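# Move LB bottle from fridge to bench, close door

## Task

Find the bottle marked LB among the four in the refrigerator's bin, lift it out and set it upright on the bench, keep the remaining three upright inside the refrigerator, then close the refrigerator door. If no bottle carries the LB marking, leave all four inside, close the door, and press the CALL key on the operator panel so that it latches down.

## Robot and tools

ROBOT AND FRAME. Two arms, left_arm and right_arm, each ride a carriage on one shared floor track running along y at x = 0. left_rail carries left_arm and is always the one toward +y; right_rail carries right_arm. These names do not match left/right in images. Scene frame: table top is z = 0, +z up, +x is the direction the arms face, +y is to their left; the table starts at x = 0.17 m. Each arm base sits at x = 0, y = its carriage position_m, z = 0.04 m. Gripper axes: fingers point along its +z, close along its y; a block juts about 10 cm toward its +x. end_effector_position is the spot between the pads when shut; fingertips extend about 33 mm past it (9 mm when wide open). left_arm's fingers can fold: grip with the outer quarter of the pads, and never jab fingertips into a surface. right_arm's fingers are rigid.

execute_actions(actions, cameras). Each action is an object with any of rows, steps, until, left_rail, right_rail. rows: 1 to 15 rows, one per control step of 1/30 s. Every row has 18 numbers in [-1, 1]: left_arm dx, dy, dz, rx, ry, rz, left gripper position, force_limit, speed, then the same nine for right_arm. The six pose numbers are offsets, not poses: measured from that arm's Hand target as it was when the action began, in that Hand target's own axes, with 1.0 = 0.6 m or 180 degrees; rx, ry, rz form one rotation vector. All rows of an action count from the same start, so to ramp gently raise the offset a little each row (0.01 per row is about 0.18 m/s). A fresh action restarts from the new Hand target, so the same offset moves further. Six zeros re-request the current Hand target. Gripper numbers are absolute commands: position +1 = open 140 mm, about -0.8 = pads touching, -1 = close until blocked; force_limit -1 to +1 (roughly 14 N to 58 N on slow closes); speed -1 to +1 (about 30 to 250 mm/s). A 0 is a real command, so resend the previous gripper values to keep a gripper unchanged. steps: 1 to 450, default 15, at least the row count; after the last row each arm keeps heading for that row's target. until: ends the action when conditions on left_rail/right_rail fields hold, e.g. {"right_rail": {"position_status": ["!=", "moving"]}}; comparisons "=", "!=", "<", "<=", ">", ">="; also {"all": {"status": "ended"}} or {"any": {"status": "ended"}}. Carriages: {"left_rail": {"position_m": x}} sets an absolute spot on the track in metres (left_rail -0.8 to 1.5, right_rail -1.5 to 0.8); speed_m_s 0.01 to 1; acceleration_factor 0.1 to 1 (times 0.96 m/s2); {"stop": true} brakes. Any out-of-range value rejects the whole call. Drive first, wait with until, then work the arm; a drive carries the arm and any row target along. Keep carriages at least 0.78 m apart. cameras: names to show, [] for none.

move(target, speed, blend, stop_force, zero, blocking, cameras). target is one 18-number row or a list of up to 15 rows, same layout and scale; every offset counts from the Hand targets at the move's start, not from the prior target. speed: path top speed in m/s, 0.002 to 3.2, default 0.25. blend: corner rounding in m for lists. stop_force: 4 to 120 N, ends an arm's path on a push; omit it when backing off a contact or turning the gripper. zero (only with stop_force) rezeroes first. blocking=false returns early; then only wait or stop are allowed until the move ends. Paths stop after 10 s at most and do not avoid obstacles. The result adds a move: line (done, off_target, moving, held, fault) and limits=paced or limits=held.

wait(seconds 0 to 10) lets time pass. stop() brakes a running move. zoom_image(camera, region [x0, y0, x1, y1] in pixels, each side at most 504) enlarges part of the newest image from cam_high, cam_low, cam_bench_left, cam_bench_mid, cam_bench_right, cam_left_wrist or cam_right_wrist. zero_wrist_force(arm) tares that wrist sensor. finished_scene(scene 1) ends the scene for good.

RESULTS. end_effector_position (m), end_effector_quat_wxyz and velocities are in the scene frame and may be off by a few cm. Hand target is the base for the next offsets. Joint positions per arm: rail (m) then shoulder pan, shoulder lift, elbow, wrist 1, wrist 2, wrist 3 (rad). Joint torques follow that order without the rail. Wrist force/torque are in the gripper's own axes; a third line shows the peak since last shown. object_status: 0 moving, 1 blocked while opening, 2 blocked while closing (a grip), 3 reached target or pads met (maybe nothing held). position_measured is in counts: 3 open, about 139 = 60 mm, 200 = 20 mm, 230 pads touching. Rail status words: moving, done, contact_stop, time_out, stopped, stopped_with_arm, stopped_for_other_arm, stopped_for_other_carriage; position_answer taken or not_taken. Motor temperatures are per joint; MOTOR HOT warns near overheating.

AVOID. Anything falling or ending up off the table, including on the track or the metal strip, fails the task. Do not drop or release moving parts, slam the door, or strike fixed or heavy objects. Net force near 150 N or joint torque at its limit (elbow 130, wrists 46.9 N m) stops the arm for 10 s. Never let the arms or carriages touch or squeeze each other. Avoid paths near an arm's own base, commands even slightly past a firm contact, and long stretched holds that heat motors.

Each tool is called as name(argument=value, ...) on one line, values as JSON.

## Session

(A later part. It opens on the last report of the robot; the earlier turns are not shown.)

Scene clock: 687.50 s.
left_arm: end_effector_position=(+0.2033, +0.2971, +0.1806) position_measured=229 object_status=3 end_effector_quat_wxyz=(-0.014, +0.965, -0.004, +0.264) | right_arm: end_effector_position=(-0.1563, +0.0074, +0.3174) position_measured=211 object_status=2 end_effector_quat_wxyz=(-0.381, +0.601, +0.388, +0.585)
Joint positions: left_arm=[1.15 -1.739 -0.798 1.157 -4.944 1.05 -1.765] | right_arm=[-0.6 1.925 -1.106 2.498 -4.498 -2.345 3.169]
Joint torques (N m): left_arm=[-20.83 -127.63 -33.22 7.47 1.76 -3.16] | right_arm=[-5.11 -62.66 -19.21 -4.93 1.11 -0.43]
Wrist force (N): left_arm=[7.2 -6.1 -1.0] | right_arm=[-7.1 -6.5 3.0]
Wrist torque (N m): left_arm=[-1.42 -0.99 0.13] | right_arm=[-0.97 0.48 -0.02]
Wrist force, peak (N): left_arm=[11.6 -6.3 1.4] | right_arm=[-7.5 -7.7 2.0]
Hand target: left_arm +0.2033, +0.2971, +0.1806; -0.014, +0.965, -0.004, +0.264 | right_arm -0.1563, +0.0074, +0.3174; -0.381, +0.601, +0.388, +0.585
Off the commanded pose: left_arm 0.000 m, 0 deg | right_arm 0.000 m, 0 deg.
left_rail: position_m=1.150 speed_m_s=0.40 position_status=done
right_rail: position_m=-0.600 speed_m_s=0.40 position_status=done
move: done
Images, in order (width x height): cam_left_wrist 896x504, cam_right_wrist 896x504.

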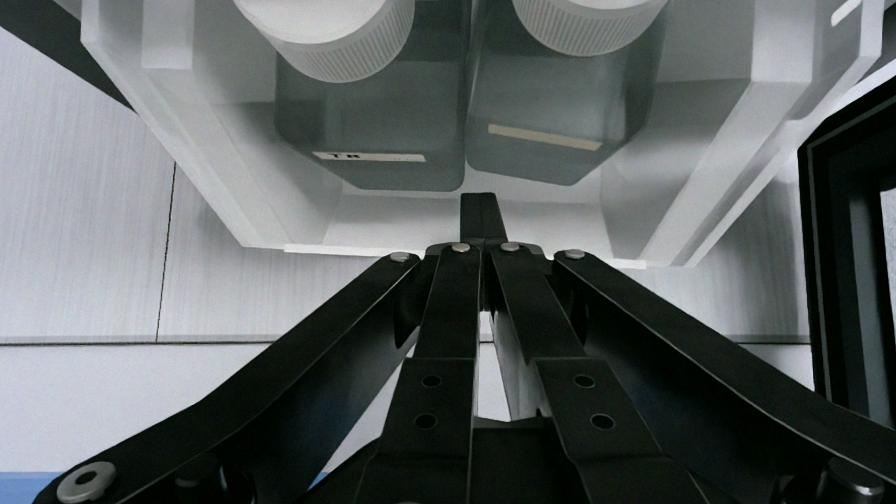

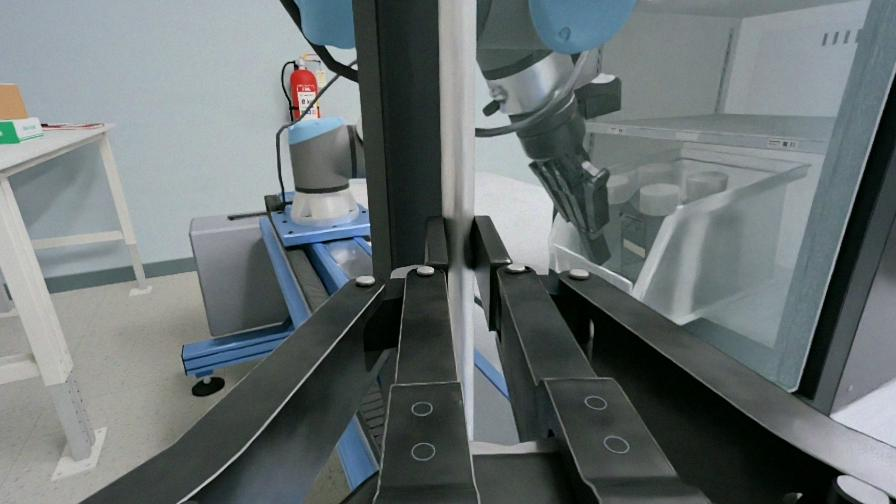

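move(target=[[0.005,0,0.003,0,0,0,-0.8,-1,0,0,0,0,0,0,0,-0.98,0.4,-1],[0.005,0,-0.13,0,0,0,-0.8,-1,0,0,0,0,0,0,0,-0.98,0.4,-1],[-0.0245,-0.005,-0.301,0,0.194,0,0.5,-1,0,0,0,0,0,0,0,-0.98,0.4,-1]], blend=[0.003,0.01,0], speed=[0.05,0.06,0.2], cameras=["cam_left_wrist","cam_right_wrist"])

zoom_image(camera="cam_right_wrist", region=[520, 80, 860, 400])

zoom_image(camera="cam_left_wrist", region=[300, 60, 660, 400])

Scene clock: 701.43 s.
left_arm: end_effector_position=(+0.0988, +0.2958, +0.3287) position_measured=66 object_status=0 end_effector_quat_wxyz=(-0.012, +0.841, -0.008, +0.541) | right_arm: end_effector_position=(-0.1563, +0.0074, +0.3174) position_measured=211 object_status=2 end_effector_quat_wxyz=(-0.381, +0.601, +0.388, +0.585)
Joint positions: left_arm=[1.15 -2.01 -0.764 1.231 -4.415 0.612 -2.403] | right_arm=[-0.6 1.925 -1.106 2.498 -4.498 -2.345 3.169]
Joint torques (N m): left_arm=[-18.56 -93.53 -32.54 7.52 -5.31 -2.95] | right_arm=[-3.66 -66.03 -14.78 -5.09 0.99 -0.61]
Wrist force (N): left_arm=[5.0 -7.2 -1.4] | right_arm=[-7.0 -5.9 3.2]
Wrist torque (N m): left_arm=[-1.56 -1.30 0.11] | right_arm=[-0.97 0.46 -0.02]
Wrist force, peak (N): left_arm=[6.2 -6.7 -5.7] | right_arm=[-8.3 -5.3 3.7]
Hand target: left_arm +0.0988, +0.2958, +0.3287; -0.012, +0.841, -0.008, +0.541 | right_arm -0.1563, +0.0074, +0.3174; -0.381, +0.601, +0.388, +0.585
Off the commanded pose: left_arm 0.000 m, 0 deg | right_arm 0.000 m, 0 deg.
left_rail: position_m=1.150 speed_m_s=0.40 position_status=done
right_rail: position_m=-0.600 speed_m_s=0.40 position_status=done
move: done; blend cut to 0.0017 m at target 1
Images, in order (width x height): cam_left_wrist 896x504, cam_right_wrist 896x504.

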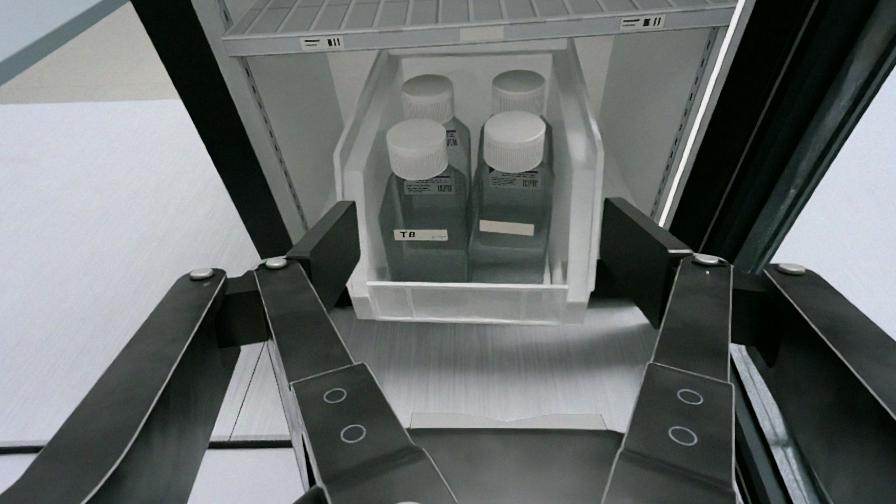

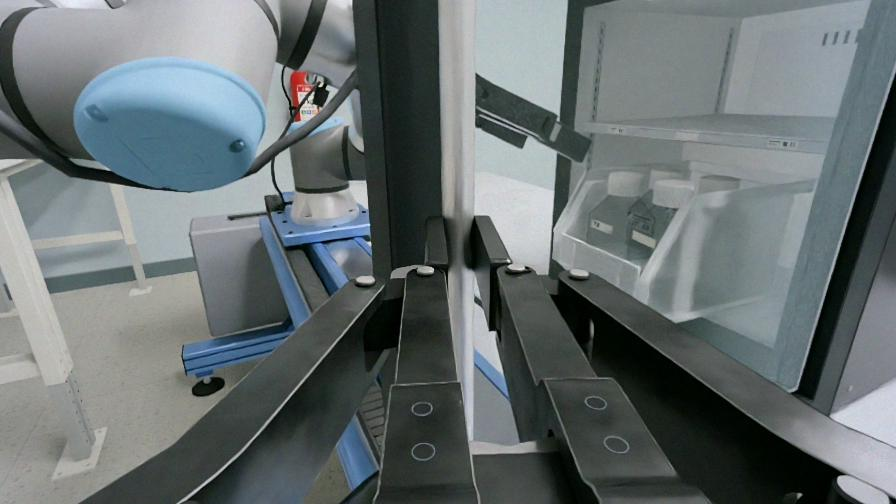

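Scaled by 1.482 from the camera's 896x504 image, which has a finer 1280x720 frame.

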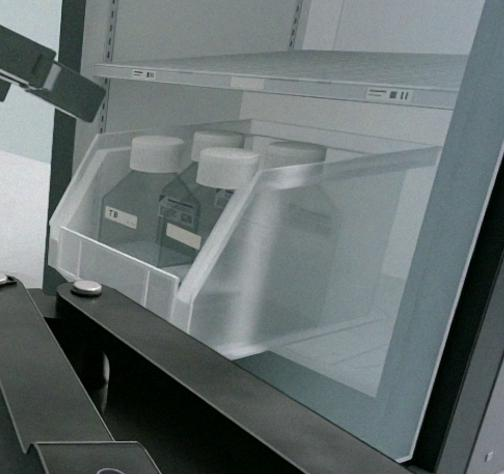

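Scaled by 1.400 from the camera's 896x504 image, which has a finer 1280x720 frame.

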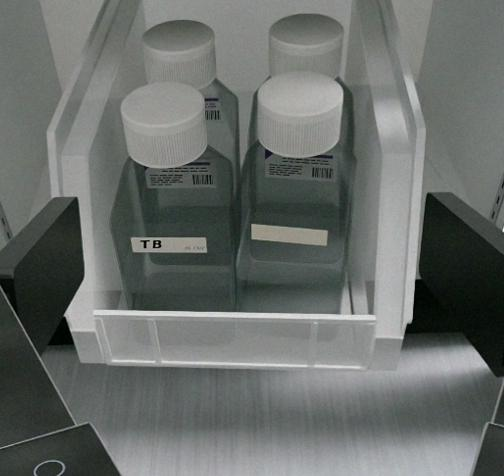

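move(target=[-0.034,0.065,0.18,-0.004,0.053,0,0.05,0,0,0,0,0,0,0,0,-0.98,0.4,-1], speed=0.12, stop_force=8, cameras=["cam_left_wrist","cam_right_wrist"])

zoom_image(camera="cam_left_wrist", region=[300, 60, 660, 400])

zoom_image(camera="cam_right_wrist", region=[520, 80, 860, 400])

Scene clock: 733.53 s.
left_arm: end_effector_position=(+0.1886, +0.2586, +0.2642) position_measured=123 object_status=3 end_effector_quat_wxyz=(-0.006, +0.793, -0.012, +0.609) | right_arm: end_effector_position=(-0.1563, +0.0074, +0.3174) position_measured=211 object_status=2 end_effector_quat_wxyz=(-0.381, +0.601, +0.388, +0.585)
Joint positions: left_arm=[1.15 -1.922 -0.642 1.256 -4.424 0.43 -2.493] | right_arm=[-0.6 1.925 -1.106 2.498 -4.498 -2.345 3.169]
Joint torques (N m): left_arm=[18.8 -97.16 -44.84 7.2 -4.46 -3.07] | right_arm=[0.93 -63.72 -0.97 -5.03 0.41 -0.6]
Wrist force (N): left_arm=[4.6 -6.9 -1.0] | right_arm=[-6.9 -6.0 2.8]
Wrist torque (N m): left_arm=[-1.46 -1.24 0.09] | right_arm=[-0.99 0.43 -0.03]
Wrist force, peak (N): left_arm=[5.4 -7.6 -3.7] | right_arm=[-7.6 -6.3 3.2]
Hand target: left_arm +0.1886, +0.2586, +0.2642; -0.006, +0.793, -0.012, +0.609 | right_arm -0.1563, +0.0074, +0.3174; -0.381, +0.601, +0.388, +0.585
Off the commanded pose: left_arm 0.000 m, 0 deg | right_arm 0.000 m, 0 deg.
left_rail: position_m=1.150 speed_m_s=0.40 position_status=done
right_rail: position_m=-0.600 speed_m_s=0.40 position_status=done
move: done
Images, in order (width x height): cam_left_wrist 896x504, cam_right_wrist 896x504.

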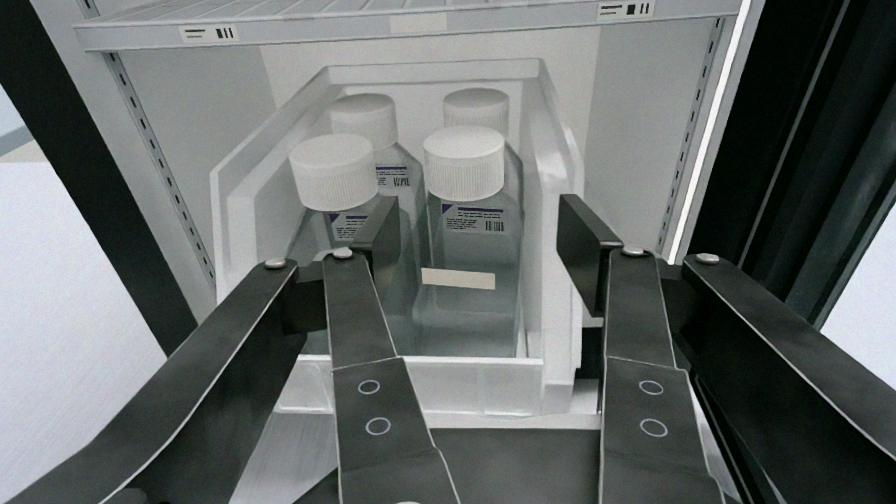

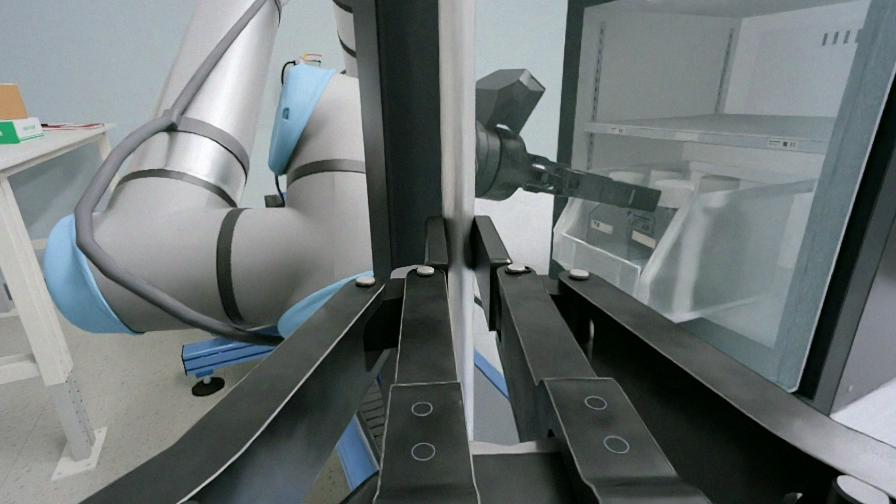

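Scaled by 1.400 from the camera's 896x504 image, which has a finer 1280x720 frame.

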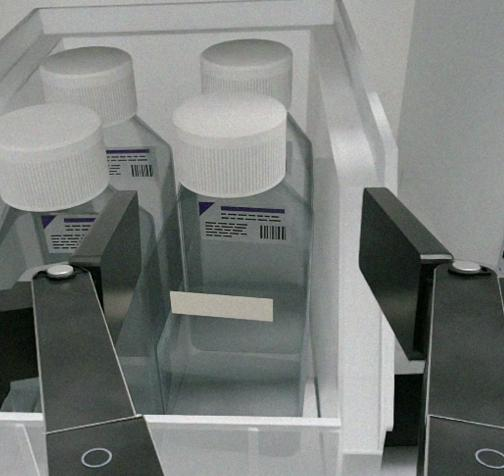

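Scaled by 1.482 from the camera's 896x504 image, which has a finer 1280x720 frame.

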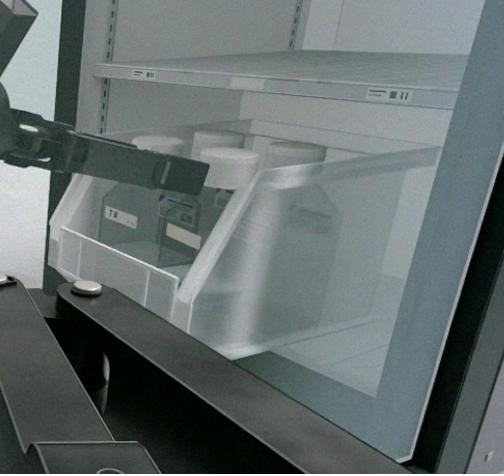

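move(target=[0,-0.0075,0.06,0,0,0,-0.09,-1,0,0,0,0,0,0,0,-0.98,0.4,-1], speed=0.08, stop_force=7, cameras=["cam_left_wrist"])

zoom_image(camera="cam_left_wrist", region=[360, 80, 620, 330])

Scene clock: 748.60 s.
left_arm: end_effector_position=(+0.2234, +0.2629, +0.2550) position_measured=140 object_status=3 end_effector_quat_wxyz=(-0.006, +0.793, -0.012, +0.609) | right_arm: end_effector_position=(-0.1563, +0.0074, +0.3174) position_measured=211 object_status=2 end_effector_quat_wxyz=(-0.381, +0.601, +0.388, +0.585)
Joint positions: left_arm=[1.15 -1.886 -0.643 1.269 -4.488 0.403 -2.436] | right_arm=[-0.6 1.925 -1.106 2.498 -4.498 -2.345 3.169]
Joint torques (N m): left_arm=[19.61 -130.2 -29.64 1.42 -4.74 2.07] | right_arm=[1.73 -65.05 0.03 -4.53 0.34 -0.98]
Wrist force (N): left_arm=[5.4 -7.0 -1.0] | right_arm=[-7.4 -6.1 3.4]
Wrist torque (N m): left_arm=[-1.49 -1.42 -0.24] | right_arm=[-1.01 0.56 -0.02]
Wrist force, peak (N): left_arm=[4.9 -7.8 -1.1] | right_arm=[-7.5 -6.0 3.5]
Hand target: left_arm +0.2234, +0.2629, +0.2550; -0.006, +0.793, -0.012, +0.609 | right_arm -0.1563, +0.0074, +0.3174; -0.381, +0.601, +0.388, +0.585
Off the commanded pose: left_arm 0.000 m, 0 deg | right_arm 0.000 m, 0 deg.
left_rail: position_m=1.150 speed_m_s=0.40 position_status=done
right_rail: position_m=-0.600 speed_m_s=0.40 position_status=done
move: done
Images, in order (width x height): cam_left_wrist 896x504.

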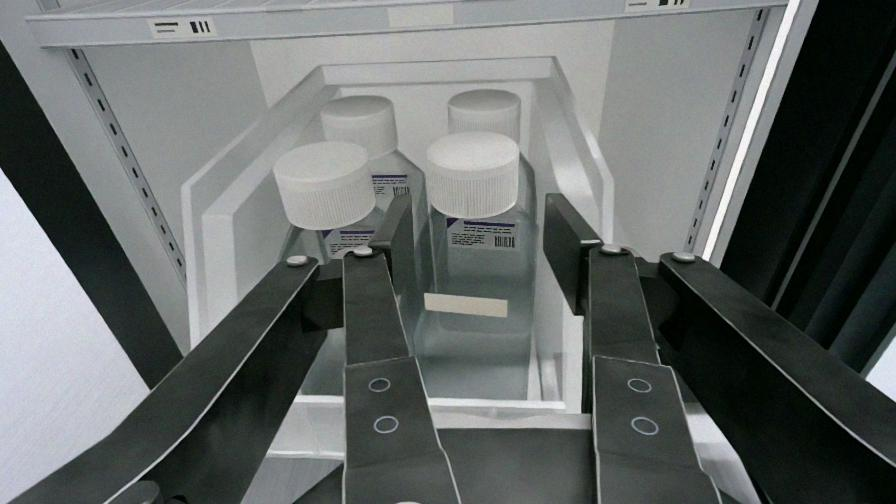

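Scaled by 1.938 from the camera's 896x504 image, which has a finer 1280x720 frame.

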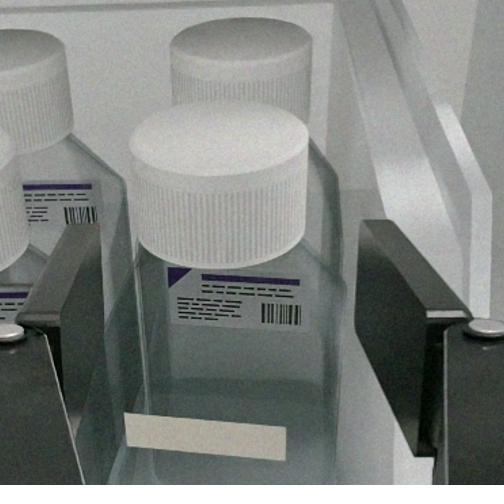

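move(target=[0.0365,0.001,0.0593,0,0,0,-0.054,-1,0,0,0,0,0,0,0,-0.98,0.4,-1], speed=0.06, stop_force=7, cameras=["cam_left_wrist","cam_right_wrist"])

zoom_image(camera="cam_left_wrist", region=[360, 80, 620, 330])

zoom_image(camera="cam_right_wrist", region=[520, 80, 860, 400])

Scene clock: 763.07 s.
left_arm: end_effector_position=(+0.2634, +0.2615, +0.2670) position_measured=135 object_status=3 end_effector_quat_wxyz=(-0.006, +0.793, -0.012, +0.609) | right_arm: end_effector_position=(-0.1563, +0.0074, +0.3174) position_measured=211 object_status=2 end_effector_quat_wxyz=(-0.381, +0.601, +0.388, +0.585)
Joint positions: left_arm=[1.15 -1.842 -0.655 1.256 -4.537 0.37 -2.356] | right_arm=[-0.6 1.925 -1.106 2.498 -4.498 -2.345 3.169]
Joint torques (N m): left_arm=[18.63 -128.67 -44.44 1.61 -4.95 1.97] | right_arm=[2.37 -64.54 -0.46 -4.38 -0.01 -0.91]
Wrist force (N): left_arm=[5.3 -6.7 -1.2] | right_arm=[-7.2 -5.9 3.3]
Wrist torque (N m): left_arm=[-1.44 -1.40 -0.24] | right_arm=[-0.96 0.51 -0.02]
Wrist force, peak (N): left_arm=[5.3 -7.4 -1.1] | right_arm=[-7.5 -6.3 3.3]
Hand target: left_arm +0.2634, +0.2615, +0.2670; -0.006, +0.793, -0.012, +0.609 | right_arm -0.1563, +0.0074, +0.3174; -0.381, +0.601, +0.388, +0.585
Off the commanded pose: left_arm 0.000 m, 0 deg | right_arm 0.000 m, 0 deg.
left_rail: position_m=1.150 speed_m_s=0.40 position_status=done
right_rail: position_m=-0.600 speed_m_s=0.40 position_status=done
move: done
Images, in order (width x height): cam_left_wrist 896x504, cam_right_wrist 896x504.

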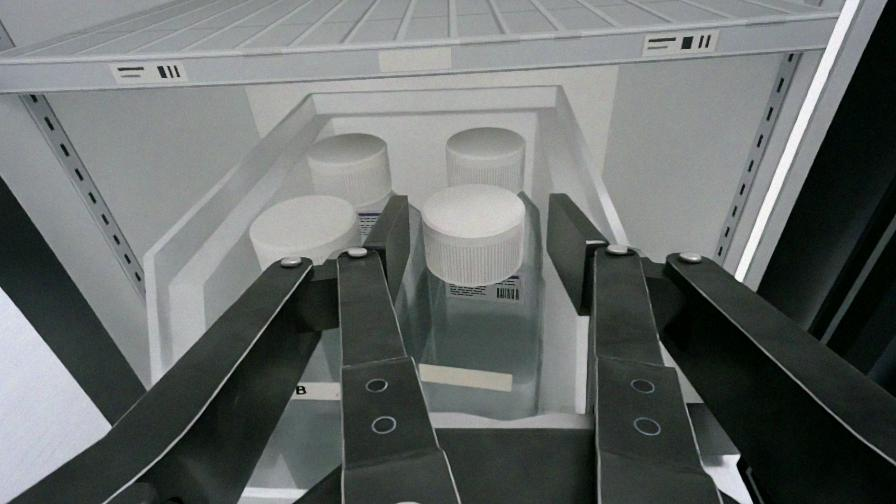

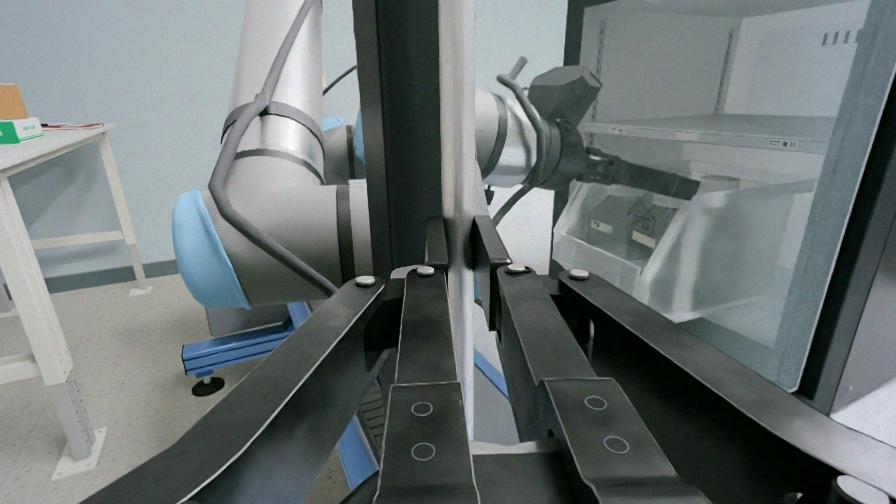

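Scaled by 1.938 from the camera's 896x504 image, which has a finer 1280x720 frame.

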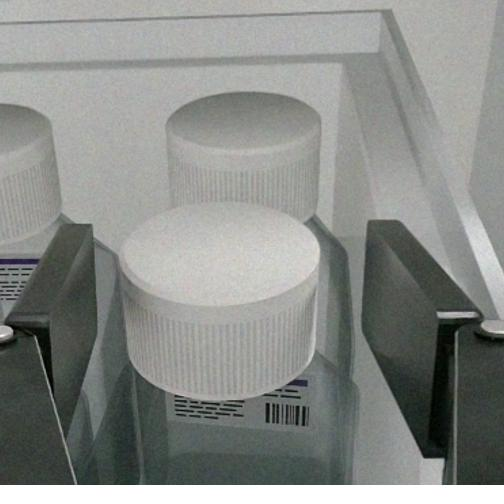

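Scaled by 1.482 from the camera's 896x504 image, which has a finer 1280x720 frame.

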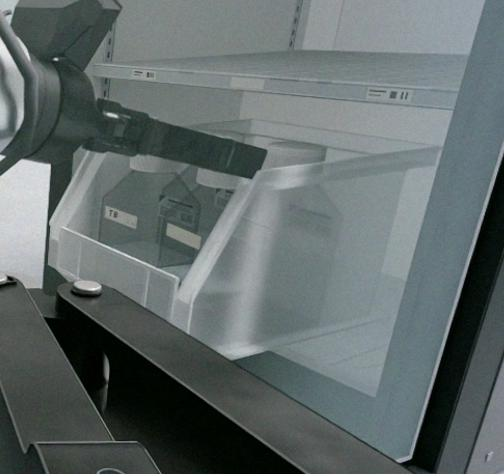

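move(target=[-0.0035,-0.0035,0.012,0,0,0,-0.054,-1,0,0,0,0,0,0,0,-0.98,0.4,-1], speed=0.04, stop_force=7, cameras=[])

execute_actions(actions=[{"rows":[[0,0,0,0,0,0,-1,-1,-1,0,0,0,0,0,0,-0.98,0.4,-1]],"steps":60}], cameras=["cam_left_wrist","cam_right_wrist"])

zoom_image(camera="cam_left_wrist", region=[360, 80, 620, 330])

Scene clock: 772.00 s.
left_arm: end_effector_position=(+0.2698, +0.2637, +0.2631) position_measured=135 object_status=3 end_effector_quat_wxyz=(-0.006, +0.793, -0.012, +0.609) | right_arm: end_effector_position=(-0.1563, +0.0074, +0.3174) position_measured=211 object_status=2 end_effector_quat_wxyz=(-0.381, +0.601, +0.388, +0.585)
Joint positions: left_arm=[1.15 -1.835 -0.655 1.261 -4.555 0.366 -2.343] | right_arm=[-0.6 1.925 -1.106 2.498 -4.498 -2.345 3.169]
Joint torques (N m): left_arm=[16.6 -95.25 -29.33 1.73 -4.96 2.18] | right_arm=[3.14 -65.37 0.55 -3.83 -0.23 -0.92]
Wrist force (N): left_arm=[5.1 -6.7 -1.3] | right_arm=[-7.1 -6.0 3.1]
Wrist torque (N m): left_arm=[-1.44 -1.38 -0.24] | right_arm=[-0.99 0.48 -0.02]
Wrist force, peak (N): left_arm=[5.4 -7.2 -1.2] | right_arm=[-7.4 -6.2 3.3]
Hand target: left_arm +0.2698, +0.2637, +0.2631; -0.006, +0.793, -0.012, +0.609 | right_arm -0.1563, +0.0074, +0.3174; -0.381, +0.601, +0.388, +0.585
Off the commanded pose: left_arm 0.000 m, 0 deg | right_arm 0.000 m, 0 deg.
left_rail: position_m=1.150 speed_m_s=0.40 position_status=done
right_rail: position_m=-0.600 speed_m_s=0.40 position_status=done
move: done
No camera images: "cameras" was empty.

Scene clock: 774.20 s.
left_arm: end_effector_position=(+0.2698, +0.2637, +0.2631) position_measured=159 object_status=2 end_effector_quat_wxyz=(-0.006, +0.793, -0.012, +0.609) | right_arm: end_effector_position=(-0.1563, +0.0074, +0.3174) position_measured=211 object_status=2 end_effector_quat_wxyz=(-0.381, +0.601, +0.388, +0.585)
Joint positions: left_arm=[1.15 -1.835 -0.655 1.261 -4.555 0.366 -2.343] | right_arm=[-0.6 1.925 -1.106 2.498 -4.498 -2.345 3.169]
Joint torques (N m): left_arm=[19.75 -97.33 -30.37 2.1 -2.59 2.63] | right_arm=[2.6 -64.79 0.04 -4.39 -0.24 -0.52]
Wrist force (N): left_arm=[6.5 -7.6 -2.4] | right_arm=[-7.4 -5.8 3.3]
Wrist torque (N m): left_arm=[-1.49 -1.29 -0.31] | right_arm=[-1.03 0.49 -0.02]
Wrist force, peak (N): left_arm=[6.8 -8.0 -2.2] | right_arm=[-7.6 -5.9 3.5]
Hand target: left_arm +0.2698, +0.2637, +0.2631; -0.006, +0.793, -0.012, +0.609 | right_arm -0.1563, +0.0074, +0.3174; -0.381, +0.601, +0.388, +0.585
Off the commanded pose: left_arm 0.000 m, 0 deg | right_arm 0.000 m, 0 deg.
left_rail: position_m=1.150 speed_m_s=0.40 position_status=done
right_rail: position_m=-0.600 speed_m_s=0.40 position_status=done
Images, in order (width x height): cam_left_wrist 896x504, cam_right_wrist 896x504.

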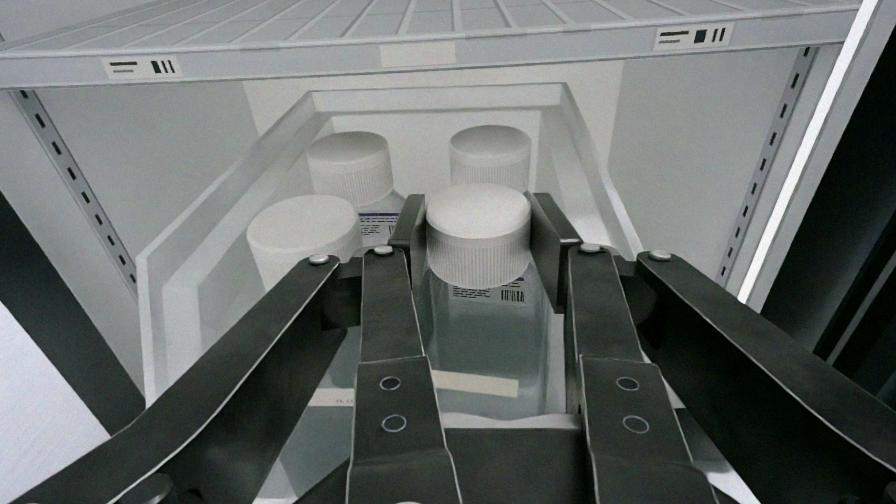

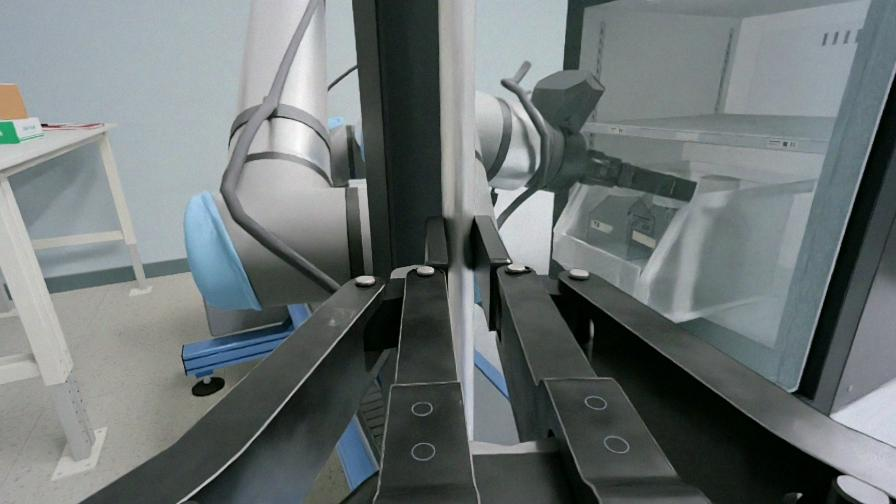

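Scaled by 1.938 from the camera's 896x504 image, which has a finer 1280x720 frame.

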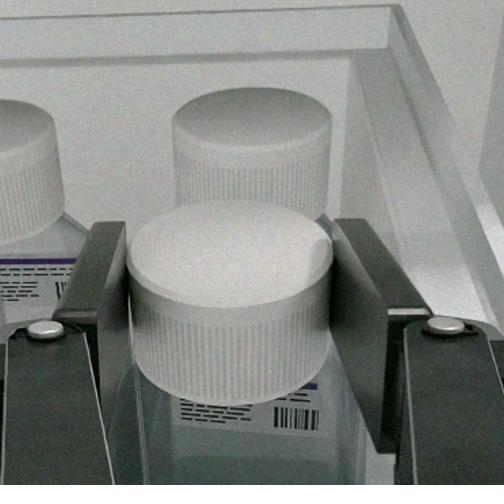

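move(target=[[0,0,0,0,0,0,-0.98,-0.05,-1,0,0,0,0,0,0,-0.98,0.4,-1],[0.0644,0,-0.0172,0,0,0,-0.98,-0.05,-1,0,0,0,0,0,0,-0.98,0.4,-1]], blend=0, speed=0.04, cameras=["cam_left_wrist","cam_right_wrist"])

zoom_image(camera="cam_left_wrist", region=[360, 80, 620, 430])

zoom_image(camera="cam_right_wrist", region=[520, 80, 860, 400])

Scene clock: 780.17 s.
left_arm: end_effector_position=(+0.2699, +0.2627, +0.3029) position_measured=160 object_status=2 end_effector_quat_wxyz=(-0.006, +0.793, -0.013, +0.609) | right_arm: end_effector_position=(-0.1563, +0.0074, +0.3174) position_measured=211 object_status=2 end_effector_quat_wxyz=(-0.381, +0.601, +0.388, +0.585)
Joint positions: left_arm=[1.15 -1.835 -0.691 1.25 -4.508 0.366 -2.342] | right_arm=[-0.6 1.925 -1.106 2.498 -4.498 -2.345 3.169]
Joint torques (N m): left_arm=[15.98 -128.43 -47.81 7.09 -5.11 -1.34] | right_arm=[3.07 -63.75 -0.3 -4.17 -0.33 -0.85]
Wrist force (N): left_arm=[1.4 -7.0 0.1] | right_arm=[-6.6 -5.8 2.7]
Wrist torque (N m): left_arm=[-1.52 -1.49 -0.24] | right_arm=[-0.94 0.49 -0.03]
Wrist force, peak (N): left_arm=[7.5 -7.7 -3.0] | right_arm=[-7.8 -5.8 3.5]
Hand target: left_arm +0.2699, +0.2627, +0.3031; -0.006, +0.793, -0.012, +0.609 | right_arm -0.1563, +0.0074, +0.3174; -0.381, +0.601, +0.388, +0.585
Off the commanded pose: left_arm 0.000 m, 0 deg | right_arm 0.000 m, 0 deg.
left_rail: position_m=1.150 speed_m_s=0.40 position_status=done
right_rail: position_m=-0.600 speed_m_s=0.40 position_status=done
move: done
Images, in order (width x height): cam_left_wrist 896x504, cam_right_wrist 896x504.

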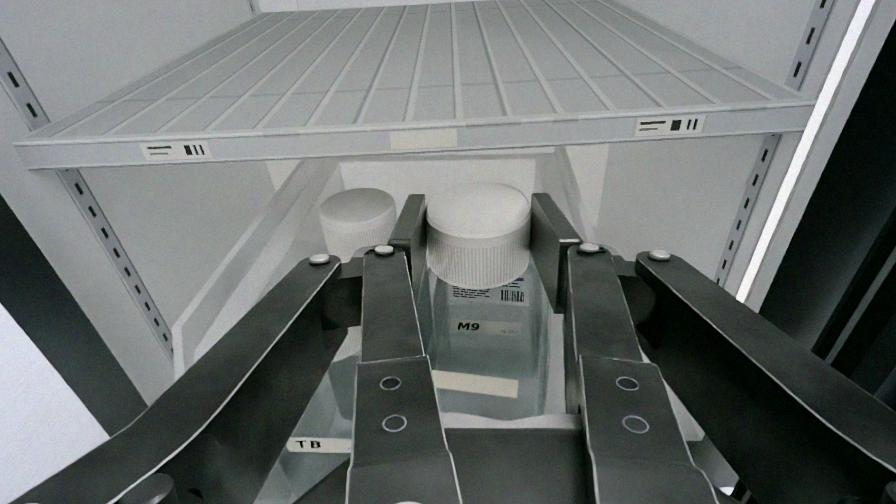

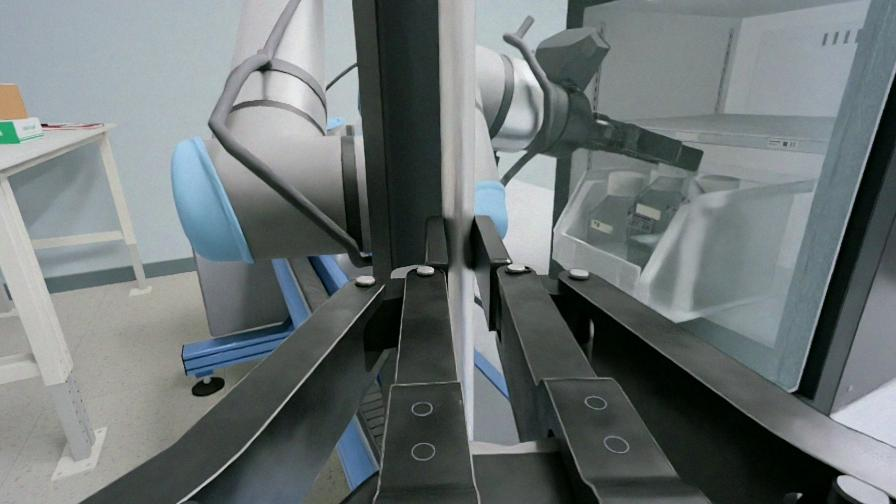

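Scaled by 1.440 from the camera's 896x504 image, which has a finer 1280x720 frame.

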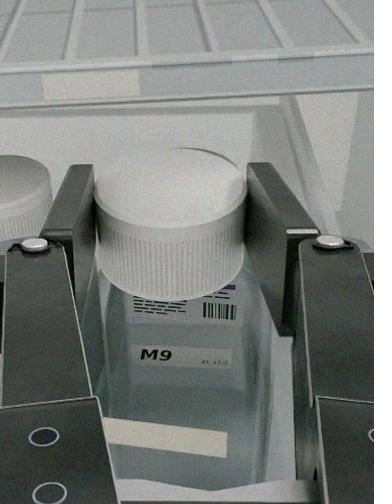

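Scaled by 1.482 from the camera's 896x504 image, which has a finer 1280x720 frame.

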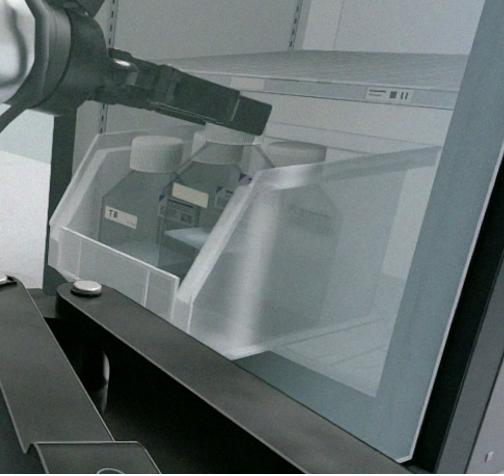

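move(target=[-0.0644,0,0.0172,0,0,0,-0.98,-0.05,-1,0,0,0,0,0,0,-0.98,0.4,-1], speed=0.03, stop_force=8, cameras=[])

execute_actions(actions=[{"rows":[[0,0,0,0,0,0,-0.07,-1,-1,0,0,0,0,0,0,-0.98,0.4,-1]],"steps":30}], cameras=["cam_left_wrist"])

Scene clock: 788.10 s.
left_arm: end_effector_position=(+0.2698, +0.2637, +0.2631) position_measured=160 object_status=2 end_effector_quat_wxyz=(-0.006, +0.793, -0.012, +0.609) | right_arm: end_effector_position=(-0.1563, +0.0074, +0.3174) position_measured=211 object_status=2 end_effector_quat_wxyz=(-0.381, +0.601, +0.388, +0.585)
Joint positions: left_arm=[1.15 -1.835 -0.655 1.261 -4.555 0.366 -2.343] | right_arm=[-0.6 1.925 -1.106 2.498 -4.498 -2.345 3.169]
Joint torques (N m): left_arm=[-19.13 -92.2 -29 1.04 -2.12 1.61] | right_arm=[6.45 -64.43 -0.61 -3.75 0.01 -1.04]
Wrist force (N): left_arm=[8.5 -8.3 -3.4] | right_arm=[-7.6 -5.4 3.5]
Wrist torque (N m): left_arm=[-1.45 -1.25 0.05] | right_arm=[-1.00 0.46 -0.02]
Wrist force, peak (N): left_arm=[8.5 -8.3 -3.4] | right_arm=[-7.7 -5.5 3.6]
Hand target: left_arm +0.2698, +0.2637, +0.2631; -0.006, +0.793, -0.012, +0.609 | right_arm -0.1563, +0.0074, +0.3174; -0.381, +0.601, +0.388, +0.585
Off the commanded pose: left_arm 0.000 m, 0 deg | right_arm 0.000 m, 0 deg.
left_rail: position_m=1.150 speed_m_s=0.40 position_status=done
right_rail: position_m=-0.600 speed_m_s=0.40 position_status=done
move: done
No camera images: "cameras" was empty.

Scene clock: 789.30 s.
left_arm: end_effector_position=(+0.2698, +0.2637, +0.2631) position_measured=137 object_status=3 end_effector_quat_wxyz=(-0.006, +0.793, -0.012, +0.609) | right_arm: end_effector_position=(-0.1563, +0.0074, +0.3174) position_measured=211 object_status=2 end_effector_quat_wxyz=(-0.381, +0.601, +0.388, +0.585)
Joint positions: left_arm=[1.15 -1.835 -0.655 1.261 -4.555 0.366 -2.343] | right_arm=[-0.6 1.925 -1.106 2.498 -4.498 -2.345 3.169]
Joint torques (N m): left_arm=[-17.14 -107.54 -33.65 4.96 -2.61 1.41] | right_arm=[1.84 -62.65 -0.31 -3.49 -0.54 -0.94]
Wrist force (N): left_arm=[5.3 -7.0 -1.1] | right_arm=[-7.2 -6.1 3.2]
Wrist torque (N m): left_arm=[-1.49 -1.41 0.09] | right_arm=[-1.03 0.49 -0.03]
Wrist force, peak (N): left_arm=[8.5 -8.3 -3.2] | right_arm=[-8.0 -5.6 3.3]
Hand target: left_arm +0.2698, +0.2637, +0.2631; -0.006, +0.793, -0.012, +0.609 | right_arm -0.1563, +0.0074, +0.3174; -0.381, +0.601, +0.388, +0.585
Off the commanded pose: left_arm 0.000 m, 0 deg | right_arm 0.000 m, 0 deg.
left_rail: position_m=1.150 speed_m_s=0.40 position_status=done
right_rail: position_m=-0.600 speed_m_s=0.40 position_status=done
Images, in order (width x height): cam_left_wrist 896x504.

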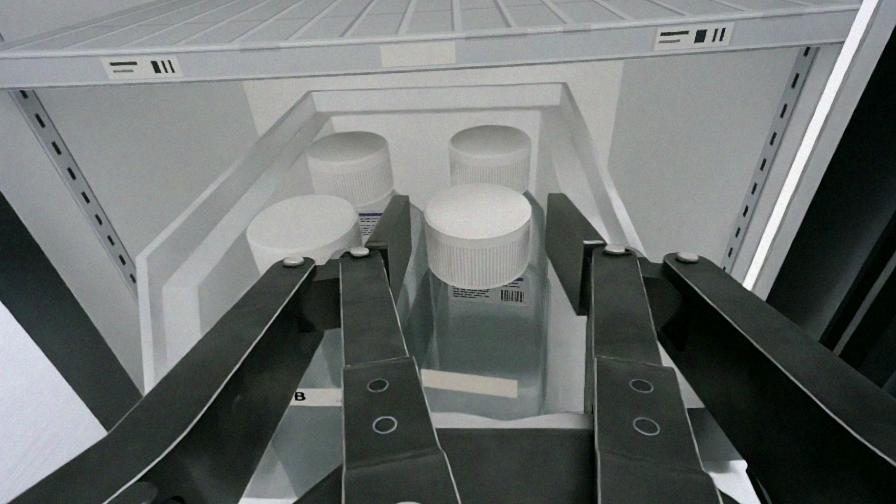

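move(target=[[-0.032,0,-0.121,0,0,0,-0.05,-1,-1,0,0,0,0,0,0,-0.98,0.4,-1],[-0.032,-0.13,-0.121,0,0,0,-0.05,-1,-1,0,0,0,0,0,0,-0.98,0.4,-1],[-0.015,-0.13,-0.06,0,0,0,-0.05,-1,-1,0,0,0,0,0,0,-0.98,0.4,-1]], blend=[0.01,0.01,0], speed=0.08, cameras=["cam_left_wrist"])

zoom_image(camera="cam_left_wrist", region=[360, 80, 620, 330])

Scene clock: 797.47 s.
left_arm: end_effector_position=(+0.2336, +0.3421, +0.2657) position_measured=135 object_status=3 end_effector_quat_wxyz=(-0.006, +0.793, -0.012, +0.609) | right_arm: end_effector_position=(-0.1563, +0.0074, +0.3174) position_measured=211 object_status=2 end_effector_quat_wxyz=(-0.381, +0.601, +0.388, +0.585)
Joint positions: left_arm=[1.15 -1.905 -0.761 1.492 -4.565 0.417 -2.467] | right_arm=[-0.6 1.925 -1.106 2.498 -4.498 -2.345 3.169]
Joint torques (N m): left_arm=[20.67 -119.15 -40.69 1.36 -4.55 2.38] | right_arm=[4.13 -64.57 -0.15 -3.34 -0.89 -0.89]
Wrist force (N): left_arm=[5.0 -7.1 -1.0] | right_arm=[-7.1 -5.9 3.1]
Wrist torque (N m): left_arm=[-1.52 -1.31 -0.24] | right_arm=[-0.97 0.49 -0.03]
Wrist force, peak (N): left_arm=[5.4 -7.5 -0.3] | right_arm=[-7.4 -5.9 3.7]
Hand target: left_arm +0.2337, +0.3421, +0.2657; -0.006, +0.793, -0.012, +0.609 | right_arm -0.1563, +0.0074, +0.3174; -0.381, +0.601, +0.388, +0.585
Off the commanded pose: left_arm 0.000 m, 0 deg | right_arm 0.000 m, 0 deg.
left_rail: position_m=1.150 speed_m_s=0.40 position_status=done
right_rail: position_m=-0.600 speed_m_s=0.40 position_status=done
move: done
Images, in order (width x height): cam_left_wrist 896x504.

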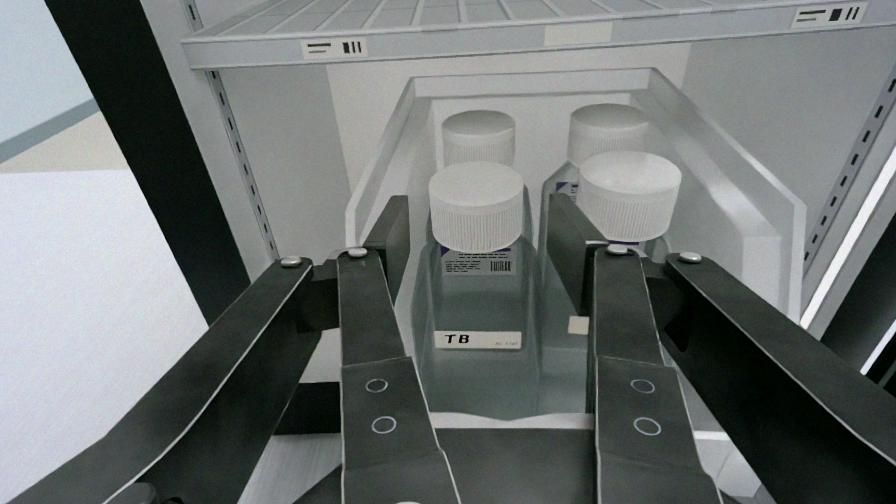

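Scaled by 1.938 from the camera's 896x504 image, which has a finer 1280x720 frame.

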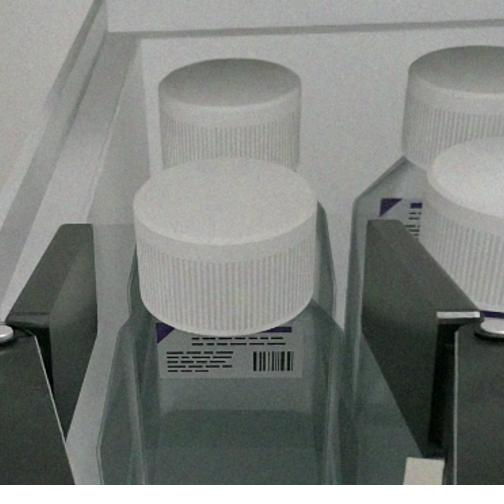

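move(target=[0.0067,0.001,0.0423,0,0,0,-0.05,-1,-1,0,0,0,0,0,0,-0.98,0.4,-1], speed=0.05, stop_force=7, cameras=[])

execute_actions(actions=[{"rows":[[0,0,0,0,0,0,-1,-1,-1,0,0,0,0,0,0,-0.98,0.4,-1]],"steps":60}], cameras=["cam_left_wrist"])

move(target=[[0,0,0,0,0,0,-0.98,-0.05,-1,0,0,0,0,0,0,-0.98,0.4,-1],[0.0644,0,-0.0172,0,0,0,-0.98,-0.05,-1,0,0,0,0,0,0,-0.98,0.4,-1]], blend=0, speed=0.04, cameras=["cam_left_wrist"])

zoom_image(camera="cam_left_wrist", region=[360, 80, 620, 430])

Scene clock: 806.33 s.
left_arm: end_effector_position=(+0.2593, +0.3412, +0.2630) position_measured=135 object_status=3 end_effector_quat_wxyz=(-0.006, +0.793, -0.012, +0.609) | right_arm: end_effector_position=(-0.1563, +0.0074, +0.3174) position_measured=211 object_status=2 end_effector_quat_wxyz=(-0.381, +0.601, +0.388, +0.585)
Joint positions: left_arm=[1.15 -1.874 -0.759 1.485 -4.608 0.393 -2.415] | right_arm=[-0.6 1.925 -1.106 2.498 -4.498 -2.345 3.169]
Joint torques (N m): left_arm=[20.75 -86.5 -39.52 1.84 -4.7 2.47] | right_arm=[2.69 -63.58 -1.28 -3.51 -0.52 -0.64]
Wrist force (N): left_arm=[5.3 -7.1 -1.0] | right_arm=[-7.3 -6.0 3.7]
Wrist torque (N m): left_arm=[-1.51 -1.38 -0.22] | right_arm=[-1.00 0.53 -0.03]
Wrist force, peak (N): left_arm=[5.2 -7.4 -1.1] | right_arm=[-7.5 -6.2 3.3]
Hand target: left_arm +0.2593, +0.3412, +0.2630; -0.006, +0.793, -0.012, +0.609 | right_arm -0.1563, +0.0074, +0.3174; -0.381, +0.601, +0.388, +0.585
Off the commanded pose: left_arm 0.000 m, 0 deg | right_arm 0.000 m, 0 deg.
left_rail: position_m=1.150 speed_m_s=0.40 position_status=done
right_rail: position_m=-0.600 speed_m_s=0.40 position_status=done
move: done
No camera images: "cameras" was empty.

Scene clock: 808.53 s.
left_arm: end_effector_position=(+0.2593, +0.3412, +0.2630) position_measured=162 object_status=2 end_effector_quat_wxyz=(-0.006, +0.793, -0.012, +0.609) | right_arm: end_effector_position=(-0.1563, +0.0074, +0.3174) position_measured=211 object_status=2 end_effector_quat_wxyz=(-0.381, +0.601, +0.388, +0.585)
Joint positions: left_arm=[1.15 -1.874 -0.759 1.485 -4.608 0.393 -2.415] | right_arm=[-0.6 1.925 -1.106 2.498 -4.498 -2.345 3.169]
Joint torques (N m): left_arm=[18.93 -87.31 -39.75 1.63 -4.15 2.4] | right_arm=[7.87 -66.3 -1.75 -2.78 -0.75 -0.73]
Wrist force (N): left_arm=[7.2 -8.1 -2.2] | right_arm=[-7.2 -5.4 3.2]
Wrist torque (N m): left_arm=[-1.40 -1.34 -0.21] | right_arm=[-0.96 0.43 -0.02]
Wrist force, peak (N): left_arm=[7.1 -8.5 -2.5] | right_arm=[-7.7 -6.0 3.5]
Hand target: left_arm +0.2593, +0.3412, +0.2630; -0.006, +0.793, -0.012, +0.609 | right_arm -0.1563, +0.0074, +0.3174; -0.381, +0.601, +0.388, +0.585
Off the commanded pose: left_arm 0.000 m, 0 deg | right_arm 0.000 m, 0 deg.
left_rail: position_m=1.150 speed_m_s=0.40 position_status=done
right_rail: position_m=-0.600 speed_m_s=0.40 position_status=done
Images, in order (width x height): cam_left_wrist 896x504.

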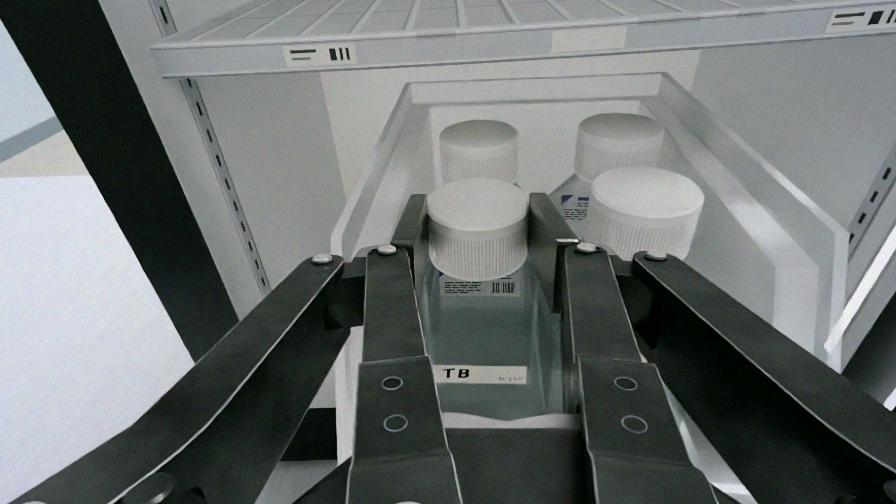

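Scene clock: 810.40 s.
left_arm: end_effector_position=(+0.2593, +0.3402, +0.3028) position_measured=163 object_status=2 end_effector_quat_wxyz=(-0.006, +0.793, -0.013, +0.609) | right_arm: end_effector_position=(-0.1563, +0.0074, +0.3174) position_measured=211 object_status=2 end_effector_quat_wxyz=(-0.381, +0.601, +0.388, +0.585)
Joint positions: left_arm=[1.15 -1.873 -0.8 1.476 -4.559 0.393 -2.414] | right_arm=[-0.6 1.925 -1.106 2.498 -4.498 -2.345 3.169]
Joint torques (N m): left_arm=[18.32 -123.04 -44.15 7.37 -5.45 -0.52] | right_arm=[8.55 -60.52 -1.39 -3.12 -0.9 -0.83]
Wrist force (N): left_arm=[1.5 -7.3 0.1] | right_arm=[-6.6 -5.7 3.0]
Wrist torque (N m): left_arm=[-1.42 -1.54 -0.16] | right_arm=[-0.95 0.50 -0.02]
Wrist force, peak (N): left_arm=[7.8 -8.7 -2.9] | right_arm=[-7.7 -5.4 3.6]
Hand target: left_arm +0.2593, +0.3402, +0.3030; -0.006, +0.793, -0.012, +0.609 | right_arm -0.1563, +0.0074, +0.3174; -0.381, +0.601, +0.388, +0.585
Off the commanded pose: left_arm 0.000 m, 0 deg | right_arm 0.000 m, 0 deg.
left_rail: position_m=1.150 speed_m_s=0.40 position_status=done
right_rail: position_m=-0.600 speed_m_s=0.40 position_status=done
move: done
Images, in order (width x height): cam_left_wrist 896x504.

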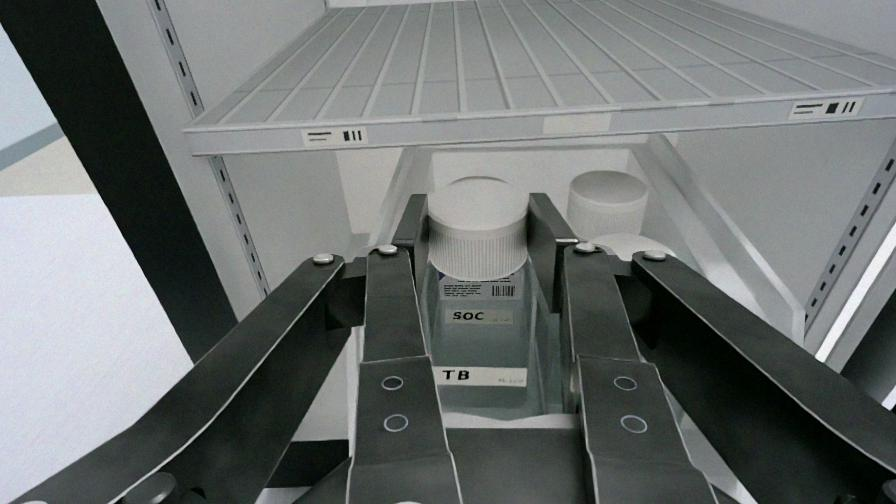

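Scaled by 1.440 from the camera's 896x504 image, which has a finer 1280x720 frame.

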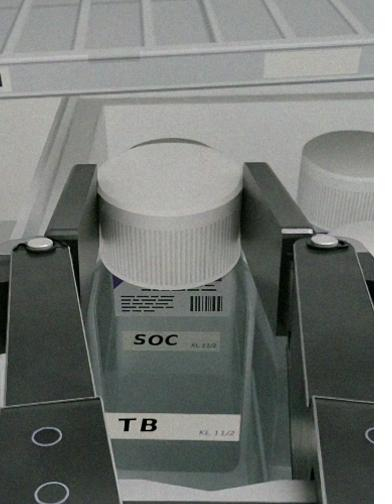

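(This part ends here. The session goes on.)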